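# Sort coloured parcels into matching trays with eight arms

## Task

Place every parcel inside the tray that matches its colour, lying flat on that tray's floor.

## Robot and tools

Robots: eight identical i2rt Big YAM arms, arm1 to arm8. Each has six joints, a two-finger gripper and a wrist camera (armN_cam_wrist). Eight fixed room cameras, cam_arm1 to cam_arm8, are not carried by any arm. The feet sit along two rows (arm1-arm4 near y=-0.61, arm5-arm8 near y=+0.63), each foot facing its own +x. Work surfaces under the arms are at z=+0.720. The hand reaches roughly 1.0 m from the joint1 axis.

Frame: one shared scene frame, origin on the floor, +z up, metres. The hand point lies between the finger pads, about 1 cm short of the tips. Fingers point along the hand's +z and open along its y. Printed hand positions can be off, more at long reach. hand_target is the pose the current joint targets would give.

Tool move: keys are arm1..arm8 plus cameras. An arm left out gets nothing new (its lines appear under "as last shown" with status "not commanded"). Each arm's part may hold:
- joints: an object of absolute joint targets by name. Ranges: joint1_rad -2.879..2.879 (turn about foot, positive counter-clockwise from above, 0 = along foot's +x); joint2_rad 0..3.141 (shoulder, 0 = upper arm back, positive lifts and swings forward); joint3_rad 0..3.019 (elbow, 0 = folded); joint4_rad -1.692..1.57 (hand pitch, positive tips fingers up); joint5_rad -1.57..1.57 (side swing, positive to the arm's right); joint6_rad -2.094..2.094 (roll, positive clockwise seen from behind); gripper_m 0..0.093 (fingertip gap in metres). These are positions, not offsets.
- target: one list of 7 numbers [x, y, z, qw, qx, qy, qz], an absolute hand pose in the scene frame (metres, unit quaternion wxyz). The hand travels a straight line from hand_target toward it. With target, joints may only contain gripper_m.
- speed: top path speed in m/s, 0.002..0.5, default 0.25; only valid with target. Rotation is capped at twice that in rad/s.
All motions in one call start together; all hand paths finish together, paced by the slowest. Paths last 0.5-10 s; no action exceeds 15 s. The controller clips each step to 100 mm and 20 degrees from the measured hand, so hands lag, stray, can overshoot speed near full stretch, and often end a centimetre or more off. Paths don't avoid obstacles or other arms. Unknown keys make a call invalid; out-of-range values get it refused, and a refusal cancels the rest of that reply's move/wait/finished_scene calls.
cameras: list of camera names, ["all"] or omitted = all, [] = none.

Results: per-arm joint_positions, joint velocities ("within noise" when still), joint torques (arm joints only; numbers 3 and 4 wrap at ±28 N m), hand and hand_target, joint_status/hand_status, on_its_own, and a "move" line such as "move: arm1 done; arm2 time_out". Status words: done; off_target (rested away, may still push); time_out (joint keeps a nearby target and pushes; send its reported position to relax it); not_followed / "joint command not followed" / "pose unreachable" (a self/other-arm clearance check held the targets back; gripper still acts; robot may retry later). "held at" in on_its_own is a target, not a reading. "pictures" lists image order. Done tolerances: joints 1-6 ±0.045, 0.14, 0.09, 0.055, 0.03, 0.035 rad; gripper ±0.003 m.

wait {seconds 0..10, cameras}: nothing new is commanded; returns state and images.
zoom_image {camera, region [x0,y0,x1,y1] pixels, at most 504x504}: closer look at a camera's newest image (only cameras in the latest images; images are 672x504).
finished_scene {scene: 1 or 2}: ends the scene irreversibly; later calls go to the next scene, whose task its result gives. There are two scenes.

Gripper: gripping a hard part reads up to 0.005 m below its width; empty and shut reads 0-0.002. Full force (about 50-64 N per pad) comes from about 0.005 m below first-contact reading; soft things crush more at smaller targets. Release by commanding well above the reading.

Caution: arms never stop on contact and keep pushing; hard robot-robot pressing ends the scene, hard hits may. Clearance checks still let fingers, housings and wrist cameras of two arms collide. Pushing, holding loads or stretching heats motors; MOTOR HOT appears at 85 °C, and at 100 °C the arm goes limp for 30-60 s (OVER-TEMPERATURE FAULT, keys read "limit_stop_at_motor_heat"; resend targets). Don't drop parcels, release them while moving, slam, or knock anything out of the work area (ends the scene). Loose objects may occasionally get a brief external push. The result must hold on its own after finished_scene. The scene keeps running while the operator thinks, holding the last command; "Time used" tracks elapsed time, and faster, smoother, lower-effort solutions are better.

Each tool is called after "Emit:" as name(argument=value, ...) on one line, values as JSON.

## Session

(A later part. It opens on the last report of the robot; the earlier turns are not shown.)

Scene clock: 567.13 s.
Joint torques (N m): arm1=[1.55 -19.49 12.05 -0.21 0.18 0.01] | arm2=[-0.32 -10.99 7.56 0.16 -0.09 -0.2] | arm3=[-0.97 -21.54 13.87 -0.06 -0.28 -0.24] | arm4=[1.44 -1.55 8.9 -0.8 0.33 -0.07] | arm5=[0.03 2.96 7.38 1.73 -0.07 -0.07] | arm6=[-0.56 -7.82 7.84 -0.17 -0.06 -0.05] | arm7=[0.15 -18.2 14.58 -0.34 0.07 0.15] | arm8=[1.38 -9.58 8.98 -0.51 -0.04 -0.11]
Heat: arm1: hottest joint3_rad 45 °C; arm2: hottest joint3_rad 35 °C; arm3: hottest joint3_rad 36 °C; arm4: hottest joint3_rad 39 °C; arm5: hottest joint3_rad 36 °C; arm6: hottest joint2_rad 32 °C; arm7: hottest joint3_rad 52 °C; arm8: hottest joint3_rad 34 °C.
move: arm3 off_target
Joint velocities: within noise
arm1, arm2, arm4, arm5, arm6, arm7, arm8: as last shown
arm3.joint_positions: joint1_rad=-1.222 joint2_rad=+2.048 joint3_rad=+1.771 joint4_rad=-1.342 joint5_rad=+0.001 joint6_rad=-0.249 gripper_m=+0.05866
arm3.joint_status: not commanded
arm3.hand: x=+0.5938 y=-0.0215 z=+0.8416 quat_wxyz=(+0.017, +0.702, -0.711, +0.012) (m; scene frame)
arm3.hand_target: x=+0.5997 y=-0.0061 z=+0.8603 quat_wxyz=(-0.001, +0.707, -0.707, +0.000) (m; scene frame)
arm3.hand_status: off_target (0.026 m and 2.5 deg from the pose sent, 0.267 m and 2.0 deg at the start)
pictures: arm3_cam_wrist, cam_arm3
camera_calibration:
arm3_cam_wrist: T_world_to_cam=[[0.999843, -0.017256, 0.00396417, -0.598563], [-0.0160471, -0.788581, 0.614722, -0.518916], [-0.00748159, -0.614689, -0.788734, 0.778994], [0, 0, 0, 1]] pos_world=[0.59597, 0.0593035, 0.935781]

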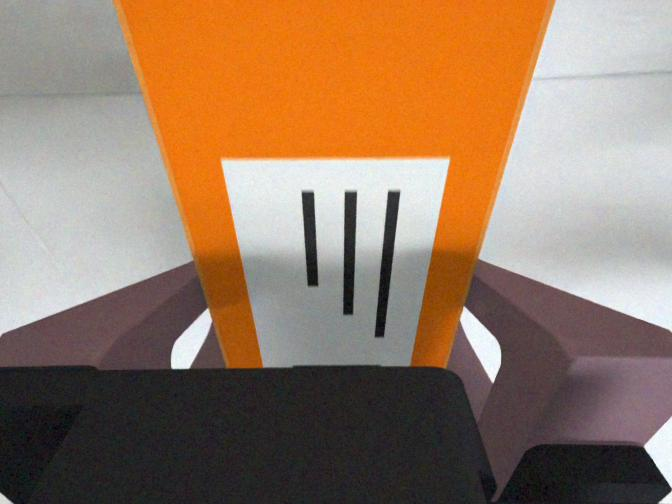

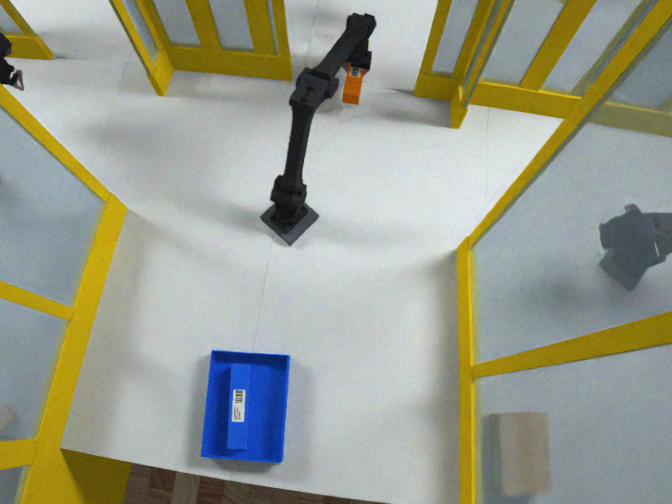

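Emit:
move(arm3={"target":[0.6,-0.003,0.77,0,0.7071,-0.7071,0],"speed":0.2}, cameras=[])

Emit:
move(arm3={"target":[0.6,-0.003,0.744,0,0.7071,-0.7071,0],"speed":0.06}, cameras=[])

Emit:
move(arm3={"joints":{"gripper_m":0.09}}, cameras=[])

Emit:
move(arm3={"target":[0.595,-0.02,0.88,0,0.7071,-0.7071,0],"speed":0.25}, cameras=[])

Emit:
move(arm3={"target":[0.53,-0.25,0.94,0,0.7071,-0.7071,0],"speed":0.35}, cameras=[])

Emit:
move(arm6={"target":[0.6,0.0,0.87,0,0.7071,0.7071,0],"speed":0.35}, cameras=["arm6_cam_wrist","cam_arm6"])

Scene clock: 580.30 s.
Joint torques (N m): arm1=[1.26 -19.43 12.04 -0.21 0.17 -0.01] | arm2=[-0.32 -11.05 7.56 0.17 -0.09 -0.21] | arm3=[-0.91 -23.41 9.06 0.5 -0.27 -0.2] | arm4=[1.49 -1.55 8.91 -0.81 0.33 -0.07] | arm5=[-0.26 3.49 7.39 1.78 -0.06 -0.05] | arm6=[-0.5 -7.88 7.84 -0.16 -0.06 -0.06] | arm7=[0.38 -18.26 14.63 -0.39 0.07 0.15] | arm8=[1.14 -9.11 9.01 -0.57 -0.05 -0.1]
Heat: arm1: hottest joint3_rad 46 °C; arm2: hottest joint3_rad 35 °C; arm3: hottest joint3_rad 37 °C; arm4: hottest joint3_rad 39 °C; arm5: hottest joint3_rad 36 °C; arm6: hottest joint2_rad 32 °C; arm7: hottest joint3_rad 53 °C; arm8: hottest joint3_rad 34 °C.
move: arm3 off_target
Joint velocities: within noise
arm1, arm2, arm4, arm5, arm6, arm7, arm8: as last shown
arm3.joint_positions: joint1_rad=-1.222 joint2_rad=+2.148 joint3_rad=+1.714 joint4_rad=-1.177 joint5_rad=+0.000 joint6_rad=-0.249 gripper_m=+0.05866
arm3.joint_status: not commanded
arm3.hand: x=+0.5969 y=-0.0111 z=+0.7604 quat_wxyz=(+0.013, +0.703, -0.711, +0.010) (m; scene frame)
arm3.hand_target: x=+0.5999 y=-0.0032 z=+0.7700 quat_wxyz=(+0.000, +0.707, -0.707, +0.000) (m; scene frame)
arm3.hand_status: off_target (0.013 m and 2.1 deg from the pose sent, 0.074 m and 2.5 deg at the start)
pictures: none
No camera images: "cameras" was empty.

Scene clock: 581.37 s.
Joint torques (N m): arm1=[1.73 -19.37 12.1 -0.17 0.19 -0.03] | arm2=[-0.32 -11.05 7.54 0.16 -0.09 -0.21] | arm3=[-0.73 -21.95 8.44 0.64 -0.28 -0.2] | arm4=[1.44 -1.55 8.9 -0.8 0.33 -0.07] | arm5=[-0.44 2.78 7.53 1.87 -0.09 -0.05] | arm6=[-0.44 -7.71 7.86 -0.17 -0.06 -0.06] | arm7=[0.09 -18.2 14.57 -0.38 0.07 0.15] | arm8=[1.32 -9.52 8.98 -0.58 -0.04 -0.1]
Heat: arm1: hottest joint3_rad 46 °C; arm2: hottest joint3_rad 35 °C; arm3: hottest joint3_rad 37 °C; arm4: hottest joint3_rad 39 °C; arm5: hottest joint3_rad 36 °C; arm6: hottest joint2_rad 32 °C; arm7: hottest joint3_rad 53 °C; arm8: hottest joint3_rad 34 °C.
move: arm3 done
Joint velocities: within noise
arm1, arm2, arm4, arm6, arm7, arm8: as last shown
arm3.joint_positions: joint1_rad=-1.222 joint2_rad=+2.158 joint3_rad=+1.700 joint4_rad=-1.127 joint5_rad=+0.000 joint6_rad=-0.249 gripper_m=+0.05866
arm3.joint_status: not commanded
arm3.hand: x=+0.5983 y=-0.0057 z=+0.7497 quat_wxyz=(+0.002, +0.703, -0.712, +0.003) (m; scene frame)
arm3.hand_target: x=+0.6000 y=-0.0030 z=+0.7441 quat_wxyz=(+0.000, +0.707, -0.707, +0.000) (m; scene frame)
arm3.hand_status: done (0.007 m and 0.8 deg from the pose sent, 0.019 m and 2.0 deg at the start)
arm5.joint_positions: joint1_rad=+0.593 joint2_rad=+0.625 joint3_rad=+1.427 joint4_rad=-1.371 joint5_rad=+0.120 joint6_rad=-0.097 gripper_m=+0.09014
arm5.joint_status: not commanded
arm5.hand: x=+1.9419 y=+0.5869 z=+1.3387 quat_wxyz=(+0.002, +0.863, +0.160, -0.480) (m; scene frame)
arm5.hand_target: x=+1.9445 y=+0.5861 z=+1.3512 quat_wxyz=(+0.005, +0.855, +0.161, -0.492) (m; scene frame)
arm5.hand_status: not commanded
pictures: none
No camera images: "cameras" was empty.

Scene clock: 582.00 s.
Joint torques (N m): arm1=[1.49 -19.43 12.12 -0.17 0.21 -0.01] | arm2=[-0.32 -10.99 7.54 0.17 -0.09 -0.2] | arm3=[-0.91 -21.95 8.42 0.64 -0.27 -0.2] | arm4=[1.44 -1.55 8.9 -0.81 0.33 -0.07] | arm5=[-0.5 3.19 7.32 1.85 -0.07 -0.05] | arm6=[-0.5 -7.88 7.86 -0.14 -0.06 -0.06] | arm7=[0.32 -18.14 14.61 -0.35 0.07 0.14] | arm8=[1.14 -9.41 8.98 -0.53 -0.05 -0.11]
Heat: arm1: hottest joint3_rad 46 °C; arm2: hottest joint3_rad 35 °C; arm3: hottest joint3_rad 37 °C; arm4: hottest joint3_rad 39 °C; arm5: hottest joint3_rad 36 °C; arm6: hottest joint2_rad 32 °C; arm7: hottest joint3_rad 53 °C; arm8: hottest joint3_rad 34 °C.
move: arm3 done
Joint velocities: within noise
arm1, arm5, arm7: as last shown
arm2.joint_positions: joint1_rad=-1.447 joint2_rad=+1.330 joint3_rad=+1.023 joint4_rad=-1.252 joint5_rad=+0.002 joint6_rad=-0.529 gripper_m=+0.08993
arm2.joint_status: not commanded
arm2.hand: x=-0.6670 y=-0.3106 z=+0.9507 quat_wxyz=(-0.006, +0.704, -0.710, -0.001) (m; scene frame)
arm2.hand_target: x=-0.6670 y=-0.3150 z=+0.9500 quat_wxyz=(+0.000, +0.707, -0.707, +0.000) (m; scene frame)
arm2.hand_status: not commanded
arm3.joint_positions: joint1_rad=-1.222 joint2_rad=+2.158 joint3_rad=+1.700 joint4_rad=-1.127 joint5_rad=+0.000 joint6_rad=-0.249 gripper_m=+0.08987
arm3.joint_status: all done
arm3.hand: x=+0.5983 y=-0.0057 z=+0.7497 quat_wxyz=(+0.002, +0.703, -0.712, +0.003) (m; scene frame)
arm3.hand_target: x=+0.6000 y=-0.0030 z=+0.7441 quat_wxyz=(+0.000, +0.707, -0.707, +0.000) (m; scene frame)
arm3.hand_status: not commanded
arm4.joint_positions: joint1_rad=+2.420 joint2_rad=+0.872 joint3_rad=+0.696 joint4_rad=-1.655 joint5_rad=+0.673 joint6_rad=-2.083 gripper_m=+0.08991
arm4.joint_status: not commanded
arm4.hand: x=+1.5167 y=-0.5398 z=+0.9511 quat_wxyz=(-0.102, +0.340, +0.875, +0.329) (m; scene frame)
arm4.hand_target: x=+1.5202 y=-0.5412 z=+0.9500 quat_wxyz=(-0.099, +0.327, +0.879, +0.333) (m; scene frame)
arm4.hand_status: not commanded
arm6.joint_positions: joint1_rad=-1.332 joint2_rad=+1.343 joint3_rad=+0.962 joint4_rad=-1.198 joint5_rad=+0.001 joint6_rad=-0.380 gripper_m=+0.08987
arm6.joint_status: not commanded
arm6.hand: x=+0.7186 y=+0.2988 z=+0.9441 quat_wxyz=(+0.002, -0.706, -0.708, -0.003) (m; scene frame)
arm6.hand_target: x=+0.7200 y=+0.3000 z=+0.9499 quat_wxyz=(+0.000, -0.707, -0.707, +0.000) (m; scene frame)
arm6.hand_status: not commanded
arm8.joint_positions: joint1_rad=+0.424 joint2_rad=+1.310 joint3_rad=+1.110 joint4_rad=-1.362 joint5_rad=-0.001 joint6_rad=-0.182 gripper_m=+0.08992
arm8.joint_status: not commanded
arm8.hand: x=-1.7276 y=+0.2951 z=+0.9502 quat_wxyz=(-0.003, -0.707, -0.707, +0.004) (m; scene frame)
arm8.hand_target: x=-1.7299 y=+0.3000 z=+0.9499 quat_wxyz=(+0.000, -0.707, -0.707, +0.000) (m; scene frame)
arm8.hand_status: not commanded
pictures: none
No camera images: "cameras" was empty.

Scene clock: 583.40 s.
Joint torques (N m): arm1=[1.38 -19.72 12.18 -0.16 0.22 -0.04] | arm2=[-0.32 -10.99 7.54 0.17 -0.09 -0.2] | arm3=[-0.85 -22.18 13.07 -0.24 -0.26 -0.21] | arm4=[1.44 -1.55 8.9 -0.81 0.33 -0.07] | arm5=[-0.32 2.73 7.43 1.84 -0.09 -0.04] | arm6=[-0.5 -7.88 7.86 -0.18 -0.06 -0.06] | arm7=[0.21 -17.96 14.61 -0.36 0.06 0.15] | arm8=[1.38 -9.41 8.96 -0.55 -0.06 -0.11]
Heat: arm1: hottest joint3_rad 46 °C; arm2: hottest joint3_rad 35 °C; arm3: hottest joint3_rad 37 °C; arm4: hottest joint3_rad 39 °C; arm5: hottest joint3_rad 36 °C; arm6: hottest joint2_rad 32 °C; arm7: hottest joint3_rad 53 °C; arm8: hottest joint3_rad 34 °C.
move: arm3 off_target
Joint velocities: within noise
arm1, arm2, arm4, arm5, arm6, arm7, arm8: as last shown
arm3.joint_positions: joint1_rad=-1.222 joint2_rad=+2.005 joint3_rad=+1.746 joint4_rad=-1.362 joint5_rad=+0.000 joint6_rad=-0.249 gripper_m=+0.08996
arm3.joint_status: not commanded
arm3.hand: x=+0.5905 y=-0.0335 z=+0.8580 quat_wxyz=(+0.018, +0.702, -0.711, +0.013) (m; scene frame)
arm3.hand_target: x=+0.5948 y=-0.0209 z=+0.8801 quat_wxyz=(-0.001, +0.707, -0.707, +0.000) (m; scene frame)
arm3.hand_status: off_target (0.026 m and 2.6 deg from the pose sent, 0.131 m and 0.8 deg at the start)
pictures: none
No camera images: "cameras" was empty.

Scene clock: 585.00 s.
Joint torques (N m): arm1=[1.67 -19.6 12 -0.14 0.2 0.02] | arm2=[-0.32 -11.05 7.54 0.17 -0.09 -0.2] | arm3=[-0.26 -12.22 9.11 -0.25 -0.29 -0.14] | arm4=[1.44 -1.55 8.9 -0.8 0.33 -0.07] | arm5=[-0.62 2.84 7.32 1.8 -0.08 -0.02] | arm6=[-0.38 -7.88 7.86 -0.17 -0.06 -0.06] | arm7=[0.26 -18.02 14.65 -0.39 0.07 0.15] | arm8=[1.14 -9.41 8.96 -0.57 -0.04 -0.11]
Heat: arm1: hottest joint3_rad 46 °C; arm2: hottest joint3_rad 35 °C; arm3: hottest joint3_rad 36 °C; arm4: hottest joint3_rad 39 °C; arm5: hottest joint3_rad 36 °C; arm6: hottest joint2_rad 32 °C; arm7: hottest joint3_rad 53 °C; arm8: hottest joint3_rad 34 °C.
move: arm3 done
Joint velocities: within noise
arm1, arm2, arm4, arm5, arm6, arm7, arm8: as last shown
arm3.joint_positions: joint1_rad=-1.222 joint2_rad=+1.358 joint3_rad=+1.126 joint4_rad=-1.347 joint5_rad=+0.000 joint6_rad=-0.249 gripper_m=+0.08997
arm3.joint_status: not commanded
arm3.hand: x=+0.5327 y=-0.2478 z=+0.9357 quat_wxyz=(-0.001, +0.703, -0.712, +0.002) (m; scene frame)
arm3.hand_target: x=+0.5300 y=-0.2500 z=+0.9400 quat_wxyz=(+0.000, +0.707, -0.707, +0.000) (m; scene frame)
arm3.hand_status: done (0.006 m and 0.8 deg from the pose sent, 0.239 m and 2.6 deg at the start)
pictures: none
No camera images: "cameras" was empty.

Scene clock: 587.03 s.
Joint torques (N m): arm1=[1.38 -19.55 12.12 -0.16 0.2 -0.02] | arm2=[-0.32 -11.05 7.56 0.16 -0.09 -0.21] | arm3=[-0.21 -12.34 9.07 -0.23 -0.28 -0.14] | arm4=[1.44 -1.55 8.9 -0.81 0.33 -0.07] | arm5=[-0.38 3.08 7.45 1.84 -0.07 -0.08] | arm6=[-0.56 -16.44 12.48 -0.23 -0.05 -0.07] | arm7=[0.15 -18.14 14.57 -0.39 0.06 0.15] | arm8=[1.2 -9.41 8.98 -0.55 -0.06 -0.11]
Heat: arm1: hottest joint3_rad 46 °C; arm2: hottest joint3_rad 35 °C; arm3: hottest joint3_rad 36 °C; arm4: hottest joint3_rad 39 °C; arm5: hottest joint3_rad 36 °C; arm6: hottest joint2_rad 32 °C; arm7: hottest joint3_rad 53 °C; arm8: hottest joint3_rad 34 °C.
move: arm6 off_target
Joint velocities: within noise
arm1.joint_positions: joint1_rad=-1.542 joint2_rad=+2.194 joint3_rad=+2.098 joint4_rad=-1.494 joint5_rad=+0.004 joint6_rad=+0.209 gripper_m=+0.07989
arm1.joint_status: not commanded
arm1.hand: x=-2.4119 y=-1.2259 z=+0.8870 quat_wxyz=(+0.003, -0.885, -0.465, -0.006) (m; scene frame)
arm1.hand_target: x=-2.4167 y=-1.2347 z=+0.8900 quat_wxyz=(+0.000, -0.885, -0.465, +0.000) (m; scene frame)
arm1.hand_status: not commanded
arm2, arm3, arm4, arm5, arm8: as last shown
arm6.joint_positions: joint1_rad=-1.332 joint2_rad=+2.205 joint3_rad=+1.920 joint4_rad=-1.316 joint5_rad=+0.001 joint6_rad=-0.380 gripper_m=+0.08987
arm6.joint_status: not commanded
arm6.hand: x=+0.6058 y=+0.0153 z=+0.8591 quat_wxyz=(+0.007, -0.706, -0.708, -0.014) (m; scene frame)
arm6.hand_target: x=+0.6003 y=+0.0008 z=+0.8702 quat_wxyz=(+0.000, -0.707, -0.707, +0.001) (m; scene frame)
arm6.hand_status: off_target (0.020 m and 1.7 deg from the pose sent, 0.330 m and 0.5 deg at the start)
arm7.joint_positions: joint1_rad=+2.162 joint2_rad=+2.183 joint3_rad=+1.958 joint4_rad=-1.390 joint5_rad=-0.002 joint6_rad=+0.138 gripper_m=+0.07994
arm7.joint_status: not commanded
arm7.hand: x=-0.3917 y=+1.2703 z=+0.8712 quat_wxyz=(+0.015, +0.638, -0.770, +0.015) (m; scene frame)
arm7.hand_target: x=-0.3942 y=+1.2858 z=+0.8902 quat_wxyz=(+0.000, +0.639, -0.769, +0.000) (m; scene frame)
arm7.hand_status: not commanded
pictures: arm6_cam_wrist, cam_arm6
camera_calibration:
arm6_cam_wrist: T_world_to_cam=[[-0.999956, -0.00876445, -0.00338847, 0.607331], [-0.00905002, 0.80123, 0.598288, -0.514916], [-0.00252873, 0.598293, -0.801274, 0.805094], [0, 0, 0, 1]] pos_world=[0.60468, -0.0637931, 0.955227]

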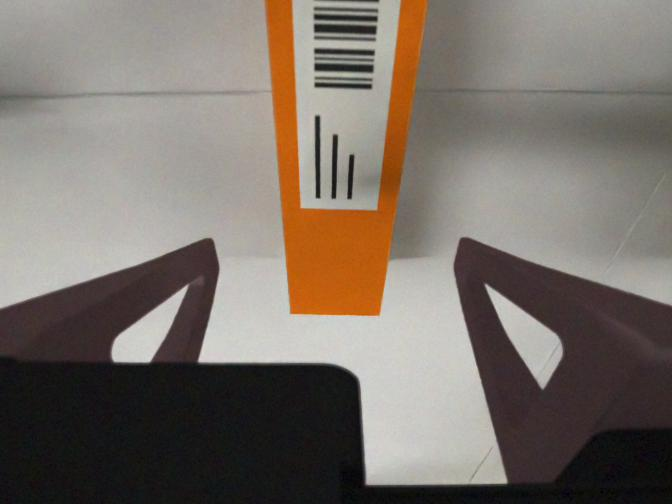

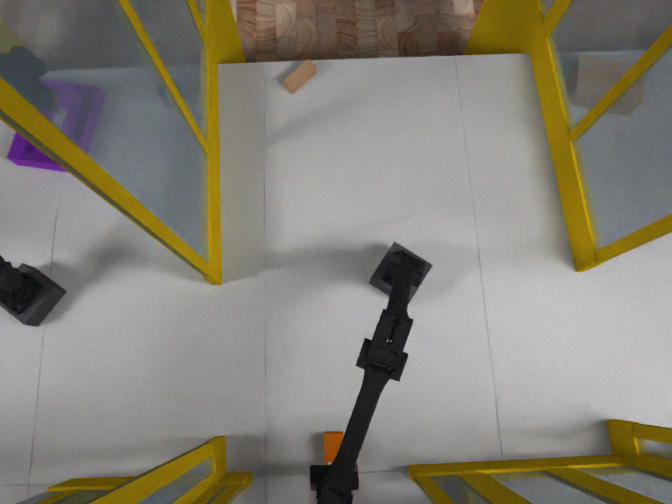

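Emit:
move(arm6={"target":[0.6,-0.005,0.80,0,0.7071,0.7071,0],"speed":0.2}, cameras=[])

Emit:
move(arm6={"target":[0.6,-0.005,0.748,0,0.7071,0.7071,0],"speed":0.15}, cameras=[])

Emit:
move(arm6={"joints":{"gripper_m":0.03}}, cameras=[])

Emit:
move(arm6={"target":[0.605,0.02,0.88,0,0.7071,0.7071,0],"speed":0.25}, cameras=["cam_arm6"])

Emit:
move(arm6={"target":[0.72,0.3,0.94,0,0.7071,0.7071,0],"speed":0.35}, cameras=[])

Emit:
move(arm6={"joints":{"joint1_rad":0.29,"joint6_rad":-0.328}}, arm5={"target":[1.83,0.53,0.96,0,1,0,0],"speed":0.3}, cameras=[])

Emit:
move(arm6={"target":[1.50,0.41,0.87,0,0,1,0],"speed":0.25}, cameras=["cam_arm6","arm6_cam_wrist","cam_arm5"])

Scene clock: 615.03 s.
Joint torques (N m): arm1=[1.26 -19.43 12.03 -0.23 0.21 0.01] | arm2=[-0.32 -11.05 7.54 0.16 -0.09 -0.2] | arm3=[-0.38 -12.34 9.06 -0.24 -0.28 -0.14] | arm4=[1.44 -1.55 8.9 -0.8 0.33 -0.07] | arm5=[-0.09 3.08 7.5 1.95 -0.11 -0.04] | arm6=[-0.44 -18.14 8.43 0.53 -0.07 -0.05] | arm7=[0.15 -17.96 14.63 -0.32 0.06 0.15] | arm8=[1.32 -9.41 9.02 -0.49 -0.06 -0.1]
Heat: arm1: hottest joint3_rad 47 °C; arm2: hottest joint3_rad 35 °C; arm3: hottest joint3_rad 35 °C; arm4: hottest joint3_rad 39 °C; arm5: hottest joint3_rad 36 °C; arm6: hottest joint3_rad 36 °C; arm7: hottest joint3_rad 54 °C; arm8: hottest joint3_rad 34 °C.
move: arm6 done
Joint velocities: within noise
arm1, arm2, arm3, arm4, arm5, arm7, arm8: as last shown
arm3.hand: x=+0.5326 y=-0.2478 z=+0.9357 quat_wxyz=(-0.001, +0.703, -0.712, +0.002) (m; scene frame)
arm6.joint_positions: joint1_rad=-1.332 joint2_rad=+2.299 joint3_rad=+1.920 joint4_rad=-1.212 joint5_rad=+0.001 joint6_rad=-0.380 gripper_m=+0.08987
arm6.joint_status: not commanded
arm6.hand: x=+0.6004 y=+0.0018 z=+0.7981 quat_wxyz=(+0.005, -0.706, -0.708, -0.009) (m; scene frame)
arm6.hand_target: x=+0.6001 y=-0.0049 z=+0.8000 quat_wxyz=(+0.000, -0.707, -0.707, +0.000) (m; scene frame)
arm6.hand_status: done (0.007 m and 1.1 deg from the pose sent, 0.063 m and 1.7 deg at the start)
pictures: none
No camera images: "cameras" was empty.

Scene clock: 616.23 s.
Joint torques (N m): arm1=[1.26 -19.37 12.12 -0.2 0.2 -0.01] | arm2=[-0.32 -11.05 7.54 0.17 -0.09 -0.21] | arm3=[-0.32 -12.4 9.06 -0.21 -0.29 -0.13] | arm4=[1.44 -1.55 8.9 -0.81 0.33 -0.08] | arm5=[-0.73 3.49 7.43 1.92 -0.11 -0.01] | arm6=[-0.38 -18.26 8.02 0.54 -0.06 -0.04] | arm7=[0.26 -17.96 14.58 -0.36 0.06 0.15] | arm8=[1.08 -9.47 9.05 -0.55 -0.06 -0.1]
Heat: arm1: hottest joint3_rad 47 °C; arm2: hottest joint3_rad 35 °C; arm3: hottest joint3_rad 35 °C; arm4: hottest joint3_rad 39 °C; arm5: hottest joint3_rad 36 °C; arm6: hottest joint3_rad 36 °C; arm7: hottest joint3_rad 54 °C; arm8: hottest joint3_rad 34 °C.
move: arm6 done
Joint velocities: within noise
arm1, arm2, arm3, arm4, arm5, arm7, arm8: as last shown
arm6.joint_positions: joint1_rad=-1.332 joint2_rad=+2.362 joint3_rad=+1.892 joint4_rad=-1.119 joint5_rad=+0.001 joint6_rad=-0.380 gripper_m=+0.08987
arm6.joint_status: not commanded
arm6.hand: x=+0.6002 y=+0.0015 z=+0.7465 quat_wxyz=(+0.004, -0.706, -0.708, -0.008) (m; scene frame)
arm6.hand_target: x=+0.6001 y=-0.0048 z=+0.7479 quat_wxyz=(+0.000, -0.707, -0.707, +0.000) (m; scene frame)
arm6.hand_status: done (0.007 m and 1.1 deg from the pose sent, 0.051 m and 1.1 deg at the start)
pictures: none
No camera images: "cameras" was empty.

Scene clock: 616.87 s.
Joint torques (N m): arm1=[1.61 -19.43 12.19 -0.12 0.2 -0.03] | arm2=[-0.32 -11.05 7.56 0.17 -0.09 -0.21] | arm3=[-0.26 -12.28 9.07 -0.25 -0.29 -0.14] | arm4=[1.44 -1.55 8.9 -0.8 0.33 -0.08] | arm5=[-0.62 2.61 7.35 1.87 -0.11 -0.07] | arm6=[-0.38 -18.14 8.01 0.54 -0.04 -0.04] | arm7=[0.09 -18.14 14.61 -0.34 0.07 0.15] | arm8=[1.2 -9.52 9.05 -0.54 -0.03 -0.1]
Heat: arm1: hottest joint3_rad 47 °C; arm2: hottest joint3_rad 35 °C; arm3: hottest joint3_rad 35 °C; arm4: hottest joint3_rad 39 °C; arm5: hottest joint3_rad 36 °C; arm6: hottest joint3_rad 36 °C; arm7: hottest joint3_rad 54 °C; arm8: hottest joint3_rad 34 °C.
move: arm6 off_target
Joint velocities: within noise
arm1, arm2, arm3, arm4, arm5, arm7, arm8: as last shown
arm6.joint_positions: joint1_rad=-1.332 joint2_rad=+2.362 joint3_rad=+1.892 joint4_rad=-1.118 joint5_rad=+0.001 joint6_rad=-0.380 gripper_m=+0.05957
arm6.joint_status: gripper_m off_target (ended at +0.05960, target +0.03000)
arm6.hand: x=+0.6003 y=+0.0014 z=+0.7465 quat_wxyz=(+0.004, -0.706, -0.708, -0.008) (m; scene frame)
arm6.hand_target: x=+0.6001 y=-0.0049 z=+0.7479 quat_wxyz=(+0.000, -0.707, -0.707, +0.000) (m; scene frame)
arm6.hand_status: not commanded
pictures: none
No camera images: "cameras" was empty.

Scene clock: 618.37 s.
Joint torques (N m): arm1=[0.85 -19.37 12.19 -0.13 0.2 -0.02] | arm2=[-0.32 -11.05 7.54 0.17 -0.09 -0.2] | arm3=[-0.32 -12.28 9.07 -0.23 -0.29 -0.13] | arm4=[1.49 -1.55 8.91 -0.8 0.33 -0.07] | arm5=[-0.5 2.96 7.5 1.83 -0.09 -0.05] | arm6=[-0.91 -17.79 9.92 -0.23 -0.04 -0.11] | arm7=[0.15 -17.96 14.64 -0.36 0.06 0.15] | arm8=[1.14 -9.35 9.03 -0.51 -0.05 -0.1]
Heat: arm1: hottest joint3_rad 47 °C; arm2: hottest joint3_rad 35 °C; arm3: hottest joint3_rad 35 °C; arm4: hottest joint3_rad 39 °C; arm5: hottest joint3_rad 36 °C; arm6: hottest joint3_rad 36 °C; arm7: hottest joint3_rad 54 °C; arm8: hottest joint3_rad 34 °C.
move: arm6 off_target
Joint velocities: within noise
arm1, arm2, arm3, arm4, arm7, arm8: as last shown
arm5.joint_positions: joint1_rad=+0.593 joint2_rad=+0.625 joint3_rad=+1.427 joint4_rad=-1.371 joint5_rad=+0.120 joint6_rad=-0.097 gripper_m=+0.09014
arm5.joint_status: not commanded
arm5.hand: x=+1.9419 y=+0.5869 z=+1.3387 quat_wxyz=(+0.002, +0.863, +0.160, -0.480) (m; scene frame)
arm5.hand_target: x=+1.9445 y=+0.5861 z=+1.3512 quat_wxyz=(+0.005, +0.855, +0.161, -0.492) (m; scene frame)
arm5.hand_status: not commanded
arm6.joint_positions: joint1_rad=-1.332 joint2_rad=+2.165 joint3_rad=+1.864 joint4_rad=-1.295 joint5_rad=+0.001 joint6_rad=-0.380 gripper_m=+0.05957
arm6.joint_status: not commanded
arm6.hand: x=+0.6100 y=+0.0258 z=+0.8643 quat_wxyz=(+0.005, -0.706, -0.708, -0.011) (m; scene frame)
arm6.hand_target: x=+0.6051 y=+0.0203 z=+0.8799 quat_wxyz=(+0.000, -0.707, -0.707, +0.000) (m; scene frame)
arm6.hand_status: off_target (0.017 m and 1.5 deg from the pose sent, 0.135 m and 1.0 deg at the start)
pictures: cam_arm6

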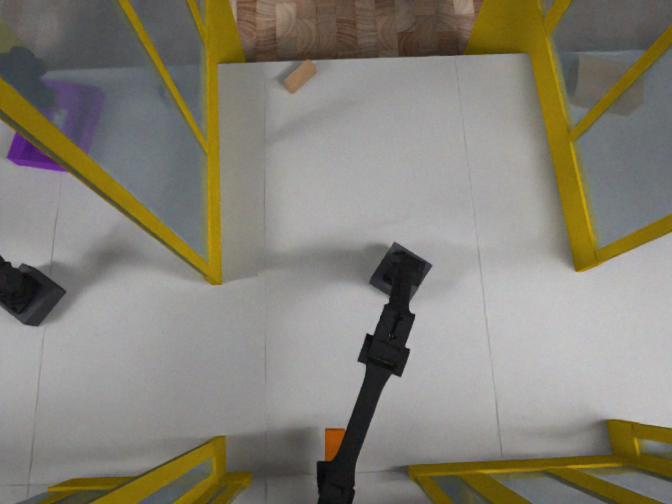

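Scene clock: 619.97 s.
Joint torques (N m): arm1=[1.61 -19.37 12.16 -0.21 0.19 -0.04] | arm2=[-0.32 -11.05 7.54 0.17 -0.09 -0.2] | arm3=[-0.44 -12.34 9.07 -0.24 -0.28 -0.14] | arm4=[1.44 -1.55 8.91 -0.8 0.33 -0.07] | arm5=[-0.26 2.73 7.38 1.73 -0.03 -0.03] | arm6=[-0.44 -8.06 7.9 -0.12 -0.04 -0.06] | arm7=[0.38 -18.08 14.61 -0.34 0.08 0.15] | arm8=[1.26 -9.47 9.02 -0.49 -0.05 -0.11]
Heat: arm1: hottest joint3_rad 47 °C; arm2: hottest joint3_rad 35 °C; arm3: hottest joint3_rad 34 °C; arm4: hottest joint3_rad 39 °C; arm5: hottest joint3_rad 36 °C; arm6: hottest joint3_rad 36 °C; arm7: hottest joint3_rad 54 °C; arm8: hottest joint3_rad 34 °C.
move: arm6 done
Joint velocities: within noise
arm1, arm3, arm5, arm7: as last shown
arm2.joint_positions: joint1_rad=-1.447 joint2_rad=+1.330 joint3_rad=+1.023 joint4_rad=-1.252 joint5_rad=+0.002 joint6_rad=-0.529 gripper_m=+0.08993
arm2.joint_status: not commanded
arm2.hand: x=-0.6670 y=-0.3106 z=+0.9507 quat_wxyz=(-0.006, +0.704, -0.710, -0.001) (m; scene frame)
arm2.hand_target: x=-0.6670 y=-0.3150 z=+0.9500 quat_wxyz=(+0.000, +0.707, -0.707, +0.000) (m; scene frame)
arm2.hand_status: not commanded
arm4.joint_positions: joint1_rad=+2.420 joint2_rad=+0.872 joint3_rad=+0.696 joint4_rad=-1.655 joint5_rad=+0.673 joint6_rad=-2.083 gripper_m=+0.08991
arm4.joint_status: not commanded
arm4.hand: x=+1.5167 y=-0.5398 z=+0.9511 quat_wxyz=(-0.102, +0.340, +0.875, +0.329) (m; scene frame)
arm4.hand_target: x=+1.5202 y=-0.5412 z=+0.9500 quat_wxyz=(-0.099, +0.327, +0.879, +0.333) (m; scene frame)
arm4.hand_status: not commanded
arm6.joint_positions: joint1_rad=-1.332 joint2_rad=+1.356 joint3_rad=+0.942 joint4_rad=-1.169 joint5_rad=+0.001 joint6_rad=-0.380 gripper_m=+0.05957
arm6.joint_status: not commanded
arm6.hand: x=+0.7189 y=+0.2994 z=+0.9327 quat_wxyz=(+0.003, -0.706, -0.708, -0.005) (m; scene frame)
arm6.hand_target: x=+0.7200 y=+0.3000 z=+0.9398 quat_wxyz=(+0.000, -0.707, -0.707, +0.000) (m; scene frame)
arm6.hand_status: done (0.007 m and 0.7 deg from the pose sent, 0.305 m and 1.4 deg at the start)
arm8.joint_positions: joint1_rad=+0.424 joint2_rad=+1.310 joint3_rad=+1.110 joint4_rad=-1.362 joint5_rad=-0.001 joint6_rad=-0.182 gripper_m=+0.08992
arm8.joint_status: not commanded
arm8.hand: x=-1.7276 y=+0.2951 z=+0.9502 quat_wxyz=(-0.003, -0.707, -0.707, +0.004) (m; scene frame)
arm8.hand_target: x=-1.7299 y=+0.3000 z=+0.9499 quat_wxyz=(+0.000, -0.707, -0.707, +0.000) (m; scene frame)
arm8.hand_status: not commanded
pictures: none
No camera images: "cameras" was empty.

Scene clock: 622.67 s.
Joint torques (N m): arm1=[1.14 -19.25 12.12 -0.13 0.19 -0.02] | arm2=[-0.32 -11.05 7.56 0.17 -0.09 -0.21] | arm3=[-0.32 -12.28 9.07 -0.27 -0.28 -0.14] | arm4=[1.49 -1.55 8.91 -0.81 0.33 -0.07] | arm5=[-1.08 -8.7 7.16 0.8 -0.2 0.03] | arm6=[-0.62 -8.12 7.83 -0.16 0.07 0] | arm7=[0.15 -18.02 14.64 -0.36 0.06 0.16] | arm8=[1.2 -9.47 9.02 -0.47 -0.06 -0.1]
Heat: arm1: hottest joint3_rad 47 °C; arm2: hottest joint3_rad 35 °C; arm3: hottest joint3_rad 34 °C; arm4: hottest joint3_rad 39 °C; arm5: hottest joint3_rad 36 °C; arm6: hottest joint3_rad 36 °C; arm7: hottest joint3_rad 55 °C; arm8: hottest joint3_rad 34 °C.
move: arm5 off_target; arm6 done
Joint velocities: within noise
arm1, arm2, arm3, arm4, arm7, arm8: as last shown
arm5.joint_positions: joint1_rad=+0.593 joint2_rad=+1.295 joint3_rad=+1.022 joint4_rad=-1.324 joint5_rad=-0.003 joint6_rad=+0.315 gripper_m=+0.09014
arm5.joint_status: not commanded
arm5.hand: x=+1.8378 y=+0.5305 z=+0.9530 quat_wxyz=(-0.006, +1.000, +0.009, +0.015) (m; scene frame)
arm5.hand_target: x=+1.8302 y=+0.5301 z=+0.9600 quat_wxyz=(+0.000, +1.000, +0.000, +0.000) (m; scene frame)
arm5.hand_status: off_target (0.010 m and 2.1 deg from the pose sent, 0.399 m and 60.8 deg at the start)
arm6.joint_positions: joint1_rad=+0.290 joint2_rad=+1.356 joint3_rad=+0.942 joint4_rad=-1.169 joint5_rad=-0.002 joint6_rad=-0.337 gripper_m=+0.05962
arm6.joint_status: all done
arm6.hand: x=+1.1856 y=+0.5142 z=+0.9326 quat_wxyz=(+0.006, +0.005, -1.000, -0.003) (m; scene frame)
arm6.hand_target: x=+1.1847 y=+0.5142 z=+0.9397 quat_wxyz=(+0.000, +0.000, -1.000, +0.000) (m; scene frame)
arm6.hand_status: not commanded
pictures: none
No camera images: "cameras" was empty.

Scene clock: 625.07 s.
Joint torques (N m): arm1=[1.61 -19.49 12.07 -0.21 0.2 0.01] | arm2=[-0.32 -10.99 7.54 0.17 -0.09 -0.2] | arm3=[-0.38 -12.28 9.09 -0.24 -0.28 -0.14] | arm4=[1.49 -1.55 8.9 -0.81 0.33 -0.07] | arm5=[-1.2 -7.06 7.12 0.59 -0.2 0.02] | arm6=[-0.32 -17.08 12.75 -0.23 0.07 0] | arm7=[0.09 -18.08 14.63 -0.42 0.05 0.16] | arm8=[1.2 -9.29 9.01 -0.51 -0.04 -0.1]
Heat: arm1: hottest joint3_rad 47 °C; arm2: hottest joint3_rad 35 °C; arm3: hottest joint3_rad 34 °C; arm4: hottest joint3_rad 39 °C; arm5: hottest joint3_rad 36 °C; arm6: hottest joint3_rad 36 °C; arm7: hottest joint3_rad 55 °C; arm8: hottest joint3_rad 34 °C.
move: arm6 off_target
Joint velocities: within noise
arm1, arm2, arm4, arm5, arm7, arm8: as last shown
arm3.joint_positions: joint1_rad=-1.222 joint2_rad=+1.358 joint3_rad=+1.126 joint4_rad=-1.347 joint5_rad=+0.000 joint6_rad=-0.249 gripper_m=+0.08997
arm3.joint_status: not commanded
arm3.hand: x=+0.5326 y=-0.2478 z=+0.9357 quat_wxyz=(-0.001, +0.703, -0.712, +0.002) (m; scene frame)
arm3.hand_target: x=+0.5300 y=-0.2500 z=+0.9400 quat_wxyz=(+0.000, +0.707, -0.707, +0.000) (m; scene frame)
arm3.hand_status: not commanded
arm5.hand: x=+1.8378 y=+0.5305 z=+0.9530 quat_wxyz=(-0.006, +1.000, +0.008, +0.015) (m; scene frame)
arm6.joint_positions: joint1_rad=+0.290 joint2_rad=+2.235 joint3_rad=+1.965 joint4_rad=-1.337 joint5_rad=-0.002 joint6_rad=-0.333 gripper_m=+0.05962
arm6.joint_status: not commanded
arm6.hand: x=+1.4827 y=+0.4131 z=+0.8561 quat_wxyz=(+0.017, +0.002, -1.000, -0.007) (m; scene frame)
arm6.hand_target: x=+1.4991 y=+0.4104 z=+0.8705 quat_wxyz=(-0.001, +0.000, -1.000, +0.000) (m; scene frame)
arm6.hand_status: off_target (0.022 m and 2.1 deg from the pose sent, 0.337 m and 0.9 deg at the start)
pictures: arm6_cam_wrist, cam_arm5, cam_arm6
camera_calibration:
arm6_cam_wrist: T_world_to_cam=[[0.011833, -0.999905, -0.00710022, 0.40016], [-0.798125, -0.0137222, 0.602335, 0.679224], [-0.602375, -0.00146053, -0.798212, 1.70143], [0, 0, 0, 1]] pos_world=[1.56227, 0.411927, 0.951825]

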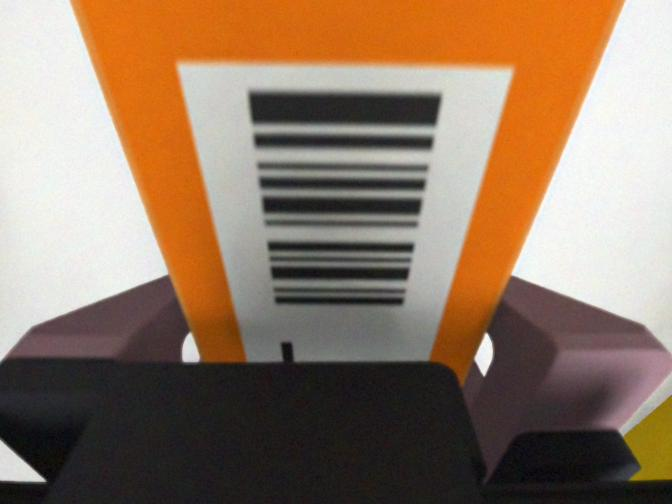

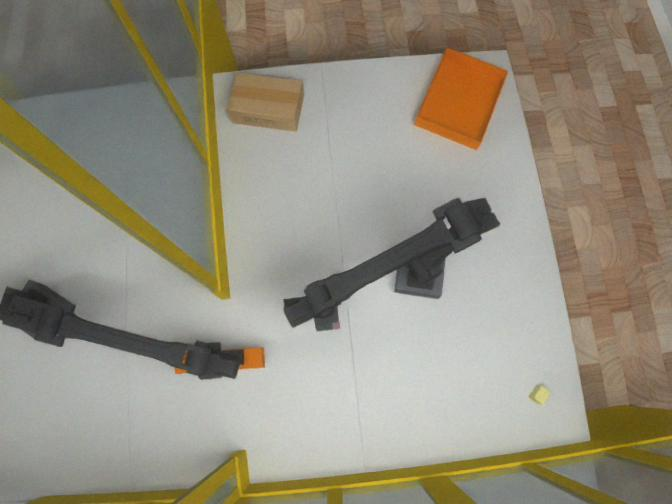

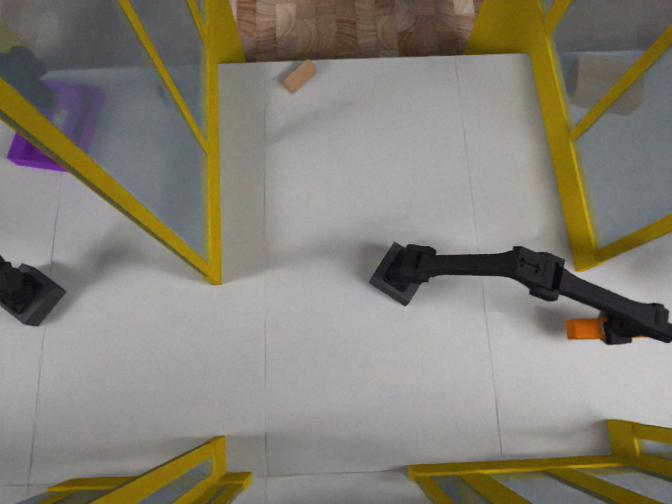

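Emit:
move(arm6={"target":[1.505,0.41,0.775,0,0,1,0],"speed":0.2}, cameras=[])

Emit:
move(arm6={"target":[1.505,0.41,0.745,0,0,1,0],"speed":0.06}, cameras=[])

Emit:
move(arm6={"joints":{"gripper_m":0.09}}, cameras=[])

Emit:
move(arm6={"target":[1.49,0.41,0.88,0,0,1,0],"speed":0.25}, cameras=[])

Emit:
move(arm6={"target":[1.18,0.51,0.94,0,0,1,0],"speed":0.35}, cameras=[])

Emit:
move(arm5={"target":[1.50,0.41,0.87,0,1,0,0],"speed":0.3}, cameras=["arm5_cam_wrist"])

Scene clock: 638.23 s.
Joint torques (N m): arm1=[1.49 -19.14 12.07 -0.1 0.19 -0.02] | arm2=[-0.32 -10.99 7.54 0.17 -0.09 -0.21] | arm3=[-0.38 -12.4 9.06 -0.23 -0.28 -0.14] | arm4=[1.44 -1.55 8.9 -0.81 0.33 -0.07] | arm5=[-1.38 -7.71 7.3 0.65 -0.17 0.09] | arm6=[-0.09 -18.84 8.47 0.53 0.07 0] | arm7=[0.21 -18.02 14.6 -0.38 0.06 0.16] | arm8=[1.14 -9.23 8.98 -0.54 -0.06 -0.09]
Heat: arm1: hottest joint3_rad 48 °C; arm2: hottest joint3_rad 35 °C; arm3: hottest joint3_rad 34 °C; arm4: hottest joint3_rad 39 °C; arm5: hottest joint3_rad 36 °C; arm6: hottest joint3_rad 37 °C; arm7: hottest joint3_rad 55 °C; arm8: hottest joint3_rad 34 °C.
move: arm6 off_target
Joint velocities: within noise
arm1.joint_positions: joint1_rad=-1.542 joint2_rad=+2.194 joint3_rad=+2.098 joint4_rad=-1.494 joint5_rad=+0.004 joint6_rad=+0.209 gripper_m=+0.07989
arm1.joint_status: not commanded
arm1.hand: x=-2.4119 y=-1.2259 z=+0.8870 quat_wxyz=(+0.003, -0.885, -0.465, -0.006) (m; scene frame)
arm1.hand_target: x=-2.4167 y=-1.2347 z=+0.8900 quat_wxyz=(+0.000, -0.885, -0.465, +0.000) (m; scene frame)
arm1.hand_status: not commanded
arm2, arm3, arm4, arm5, arm8: as last shown
arm6.joint_positions: joint1_rad=+0.290 joint2_rad=+2.360 joint3_rad=+1.947 joint4_rad=-1.188 joint5_rad=-0.002 joint6_rad=-0.330 gripper_m=+0.05962
arm6.joint_status: not commanded
arm6.hand: x=+1.4950 y=+0.4089 z=+0.7670 quat_wxyz=(+0.014, +0.001, -1.000, -0.006) (m; scene frame)
arm6.hand_target: x=+1.5049 y=+0.4102 z=+0.7753 quat_wxyz=(+0.000, +0.000, -1.000, +0.000) (m; scene frame)
arm6.hand_status: off_target (0.013 m and 1.7 deg from the pose sent, 0.084 m and 2.1 deg at the start)
arm7.joint_positions: joint1_rad=+2.162 joint2_rad=+2.183 joint3_rad=+1.958 joint4_rad=-1.390 joint5_rad=-0.002 joint6_rad=+0.138 gripper_m=+0.07994
arm7.joint_status: not commanded
arm7.hand: x=-0.3917 y=+1.2703 z=+0.8712 quat_wxyz=(+0.015, +0.638, -0.770, +0.015) (m; scene frame)
arm7.hand_target: x=-0.3942 y=+1.2858 z=+0.8902 quat_wxyz=(+0.000, +0.639, -0.769, +0.000) (m; scene frame)
arm7.hand_status: not commanded
pictures: none
No camera images: "cameras" was empty.

Scene clock: 639.40 s.
Joint torques (N m): arm1=[1.38 -19.19 12.07 -0.21 0.19 -0.03] | arm2=[-0.32 -11.05 7.54 0.17 -0.09 -0.2] | arm3=[-0.32 -12.22 9.05 -0.24 -0.28 -0.14] | arm4=[1.44 -1.55 8.9 -0.81 0.33 -0.07] | arm5=[-1.38 -7.3 7.3 0.79 -0.21 0.06] | arm6=[-0.09 -18.08 7.87 0.55 0.07 0] | arm7=[0.21 -18.14 14.61 -0.39 0.07 0.15] | arm8=[1.2 -9.58 9.06 -0.51 -0.06 -0.1]
Heat: arm1: hottest joint3_rad 48 °C; arm2: hottest joint3_rad 35 °C; arm3: hottest joint3_rad 34 °C; arm4: hottest joint3_rad 39 °C; arm5: hottest joint3_rad 36 °C; arm6: hottest joint3_rad 37 °C; arm7: hottest joint3_rad 55 °C; arm8: hottest joint3_rad 34 °C.
move: arm6 done
Joint velocities: within noise
arm1, arm2, arm3, arm4, arm5, arm7, arm8: as last shown
arm6.joint_positions: joint1_rad=+0.290 joint2_rad=+2.386 joint3_rad=+1.941 joint4_rad=-1.137 joint5_rad=-0.002 joint6_rad=-0.330 gripper_m=+0.05962
arm6.joint_status: not commanded
arm6.hand: x=+1.4998 y=+0.4072 z=+0.7474 quat_wxyz=(+0.005, +0.001, -1.000, -0.003) (m; scene frame)
arm6.hand_target: x=+1.5049 y=+0.4101 z=+0.7451 quat_wxyz=(+0.000, +0.000, -1.000, +0.000) (m; scene frame)
arm6.hand_status: done (0.006 m and 0.7 deg from the pose sent, 0.024 m and 1.8 deg at the start)
pictures: none
No camera images: "cameras" was empty.

Scene clock: 640.03 s.
Joint torques (N m): arm1=[1.44 -19.31 12.15 -0.2 0.19 -0.02] | arm2=[-0.32 -11.05 7.54 0.16 -0.09 -0.2] | arm3=[-0.26 -12.4 9.09 -0.25 -0.28 -0.14] | arm4=[1.44 -1.55 8.9 -0.81 0.33 -0.08] | arm5=[-1.55 -7.12 7.34 0.75 -0.24 0.07] | arm6=[-0.09 -18.14 7.9 0.57 0.07 0] | arm7=[0.09 -18.2 14.63 -0.35 0.07 0.14] | arm8=[1.2 -9.47 8.98 -0.54 -0.06 -0.08]
Heat: arm1: hottest joint3_rad 48 °C; arm2: hottest joint3_rad 35 °C; arm3: hottest joint3_rad 34 °C; arm4: hottest joint3_rad 39 °C; arm5: hottest joint3_rad 36 °C; arm6: hottest joint3_rad 37 °C; arm7: hottest joint3_rad 55 °C; arm8: hottest joint3_rad 34 °C.
move: arm6 done
Joint velocities: within noise
arm1, arm2, arm3, arm4, arm5, arm7, arm8: as last shown
arm6.joint_positions: joint1_rad=+0.290 joint2_rad=+2.386 joint3_rad=+1.941 joint4_rad=-1.137 joint5_rad=-0.002 joint6_rad=-0.330 gripper_m=+0.08978
arm6.joint_status: all done
arm6.hand: x=+1.4998 y=+0.4072 z=+0.7474 quat_wxyz=(+0.005, +0.001, -1.000, -0.003) (m; scene frame)
arm6.hand_target: x=+1.5049 y=+0.4101 z=+0.7451 quat_wxyz=(+0.000, +0.000, -1.000, +0.000) (m; scene frame)
arm6.hand_status: not commanded
pictures: none
No camera images: "cameras" was empty.

Scene clock: 641.37 s.
Joint torques (N m): arm1=[1.67 -19.55 12.1 -0.18 0.23 -0.01] | arm2=[-0.32 -11.05 7.54 0.17 -0.09 -0.2] | arm3=[-0.32 -12.4 9.06 -0.21 -0.28 -0.13] | arm4=[1.44 -1.55 8.9 -0.8 0.33 -0.08] | arm5=[-1.73 -6.95 7.09 0.77 -0.2 0.02] | arm6=[-0.62 -18.43 11.59 -0.23 0.07 -0.07] | arm7=[0.26 -18.02 14.61 -0.35 0.06 0.15] | arm8=[0.91 -9.47 9.07 -0.47 -0.03 -0.1]
Heat: arm1: hottest joint3_rad 48 °C; arm2: hottest joint3_rad 35 °C; arm3: hottest joint3_rad 34 °C; arm4: hottest joint3_rad 39 °C; arm5: hottest joint3_rad 36 °C; arm6: hottest joint3_rad 37 °C; arm7: hottest joint3_rad 55 °C; arm8: hottest joint3_rad 34 °C.
move: arm6 off_target
Joint velocities: within noise
arm1, arm2, arm3, arm4, arm5, arm7, arm8: as last shown
arm6.joint_positions: joint1_rad=+0.290 joint2_rad=+2.220 joint3_rad=+1.943 joint4_rad=-1.337 joint5_rad=-0.002 joint6_rad=-0.330 gripper_m=+0.08988
arm6.joint_status: not commanded
arm6.hand: x=+1.4767 y=+0.4151 z=+0.8580 quat_wxyz=(+0.020, +0.001, -1.000, -0.008) (m; scene frame)
arm6.hand_target: x=+1.4892 y=+0.4104 z=+0.8802 quat_wxyz=(+0.000, +0.000, -1.000, +0.000) (m; scene frame)
arm6.hand_status: off_target (0.026 m and 2.5 deg from the pose sent, 0.133 m and 0.7 deg at the start)
pictures: none
No camera images: "cameras" was empty.

Scene clock: 643.20 s.
Joint torques (N m): arm1=[1.26 -19.43 12.05 -0.16 0.22 -0.03] | arm2=[-0.32 -10.99 7.54 0.16 -0.09 -0.21] | arm3=[-0.26 -12.28 9.09 -0.23 -0.28 -0.13] | arm4=[1.44 -1.55 8.9 -0.81 0.33 -0.07] | arm5=[-1.55 -7.24 7.19 0.69 -0.2 0.04] | arm6=[-1.55 -7.77 7.75 -0.18 0.06 -0.18] | arm7=[0.21 -18.14 14.6 -0.4 0.06 0.15] | arm8=[1.03 -9.41 8.95 -0.47 -0.06 -0.11]
Heat: arm1: hottest joint3_rad 48 °C; arm2: hottest joint3_rad 35 °C; arm3: hottest joint3_rad 34 °C; arm4: hottest joint3_rad 39 °C; arm5: hottest joint3_rad 36 °C; arm6: hottest joint3_rad 37 °C; arm7: hottest joint3_rad 55 °C; arm8: hottest joint3_rad 34 °C.
move: arm6 done
Joint velocities: within noise
arm1, arm2, arm3, arm4, arm5, arm7, arm8: as last shown
arm6.joint_positions: joint1_rad=+0.286 joint2_rad=+1.345 joint3_rad=+0.936 joint4_rad=-1.170 joint5_rad=-0.001 joint6_rad=-0.334 gripper_m=+0.08988
arm6.joint_status: not commanded
arm6.hand: x=+1.1829 y=+0.5135 z=+0.9342 quat_wxyz=(+0.003, +0.001, -1.000, -0.002) (m; scene frame)
arm6.hand_target: x=+1.1800 y=+0.5101 z=+0.9399 quat_wxyz=(+0.000, +0.000, -1.000, +0.000) (m; scene frame)
arm6.hand_status: done (0.007 m and 0.5 deg from the pose sent, 0.322 m and 2.5 deg at the start)
pictures: none
No camera images: "cameras" was empty.

Scene clock: 645.53 s.
Joint torques (N m): arm1=[1.49 -19.31 11.97 -0.2 0.2 -0.02] | arm2=[-0.32 -11.05 7.54 0.16 -0.09 -0.21] | arm3=[-0.26 -12.4 9.09 -0.24 -0.28 -0.14] | arm4=[1.44 -1.55 8.9 -0.8 0.33 -0.08] | arm5=[-0.09 -19.9 9.98 -0.03 -0.16 0.05] | arm6=[-1.44 -7.71 7.75 -0.17 0.06 -0.17] | arm7=[0.32 -18.14 14.61 -0.38 0.06 0.15] | arm8=[1.26 -9.41 8.98 -0.46 -0.05 -0.11]
Heat: arm1: hottest joint3_rad 48 °C; arm2: hottest joint3_rad 35 °C; arm3: hottest joint3_rad 34 °C; arm4: hottest joint3_rad 39 °C; arm5: hottest joint3_rad 36 °C; arm6: hottest joint3_rad 37 °C; arm7: hottest joint3_rad 55 °C; arm8: hottest joint3_rad 34 °C.
move: arm5 off_target
Joint velocities: within noise
arm1, arm3, arm6, arm7: as last shown
arm2.joint_positions: joint1_rad=-1.447 joint2_rad=+1.330 joint3_rad=+1.023 joint4_rad=-1.252 joint5_rad=+0.002 joint6_rad=-0.529 gripper_m=+0.08993
arm2.joint_status: not commanded
arm2.hand: x=-0.6670 y=-0.3106 z=+0.9507 quat_wxyz=(-0.006, +0.704, -0.710, -0.001) (m; scene frame)
arm2.hand_target: x=-0.6670 y=-0.3150 z=+0.9500 quat_wxyz=(+0.000, +0.707, -0.707, +0.000) (m; scene frame)
arm2.hand_status: not commanded
arm4.joint_positions: joint1_rad=+2.420 joint2_rad=+0.872 joint3_rad=+0.696 joint4_rad=-1.655 joint5_rad=+0.673 joint6_rad=-2.083 gripper_m=+0.08991
arm4.joint_status: not commanded
arm4.hand: x=+1.5167 y=-0.5398 z=+0.9511 quat_wxyz=(-0.102, +0.340, +0.875, +0.329) (m; scene frame)
arm4.hand_target: x=+1.5202 y=-0.5412 z=+0.9500 quat_wxyz=(-0.099, +0.327, +0.879, +0.333) (m; scene frame)
arm4.hand_status: not commanded
arm5.joint_positions: joint1_rad=+0.593 joint2_rad=+2.283 joint3_rad=+2.130 joint4_rad=-1.445 joint5_rad=-0.003 joint6_rad=+0.327 gripper_m=+0.09014
arm5.joint_status: not commanded
arm5.hand: x=+1.5108 y=+0.4181 z=+0.8555 quat_wxyz=(-0.006, +1.000, +0.002, +0.015) (m; scene frame)
arm5.hand_target: x=+1.5008 y=+0.4102 z=+0.8702 quat_wxyz=(+0.000, +1.000, +0.000, +0.000) (m; scene frame)
arm5.hand_status: off_target (0.020 m and 1.9 deg from the pose sent, 0.368 m and 2.1 deg at the start)
arm8.joint_positions: joint1_rad=+0.424 joint2_rad=+1.310 joint3_rad=+1.110 joint4_rad=-1.362 joint5_rad=-0.001 joint6_rad=-0.182 gripper_m=+0.08992
arm8.joint_status: not commanded
arm8.hand: x=-1.7276 y=+0.2951 z=+0.9502 quat_wxyz=(-0.003, -0.707, -0.707, +0.004) (m; scene frame)
arm8.hand_target: x=-1.7299 y=+0.3000 z=+0.9499 quat_wxyz=(+0.000, -0.707, -0.707, +0.000) (m; scene frame)
arm8.hand_status: not commanded
pictures: arm5_cam_wrist
camera_calibration:
arm5_cam_wrist: T_world_to_cam=[[0.00620505, 0.999821, 0.0178743, -0.441611], [0.803305, -0.015629, 0.595363, -1.7088], [0.595536, 0.0106642, -0.803258, -0.0929437], [0, 0, 0, 1]] pos_world=[1.43078, 0.415816, 0.950594]

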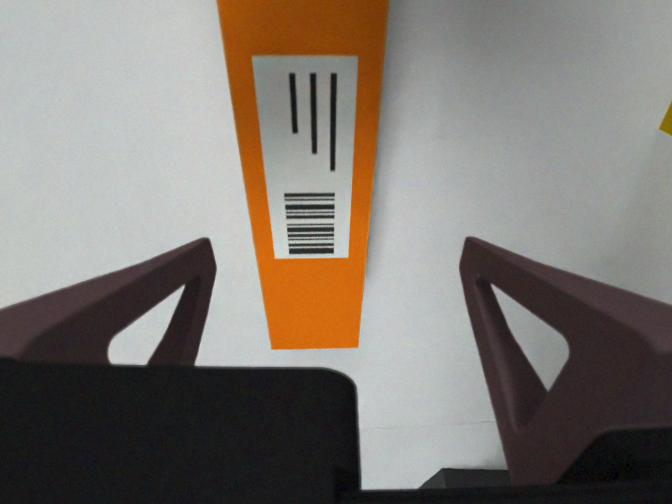

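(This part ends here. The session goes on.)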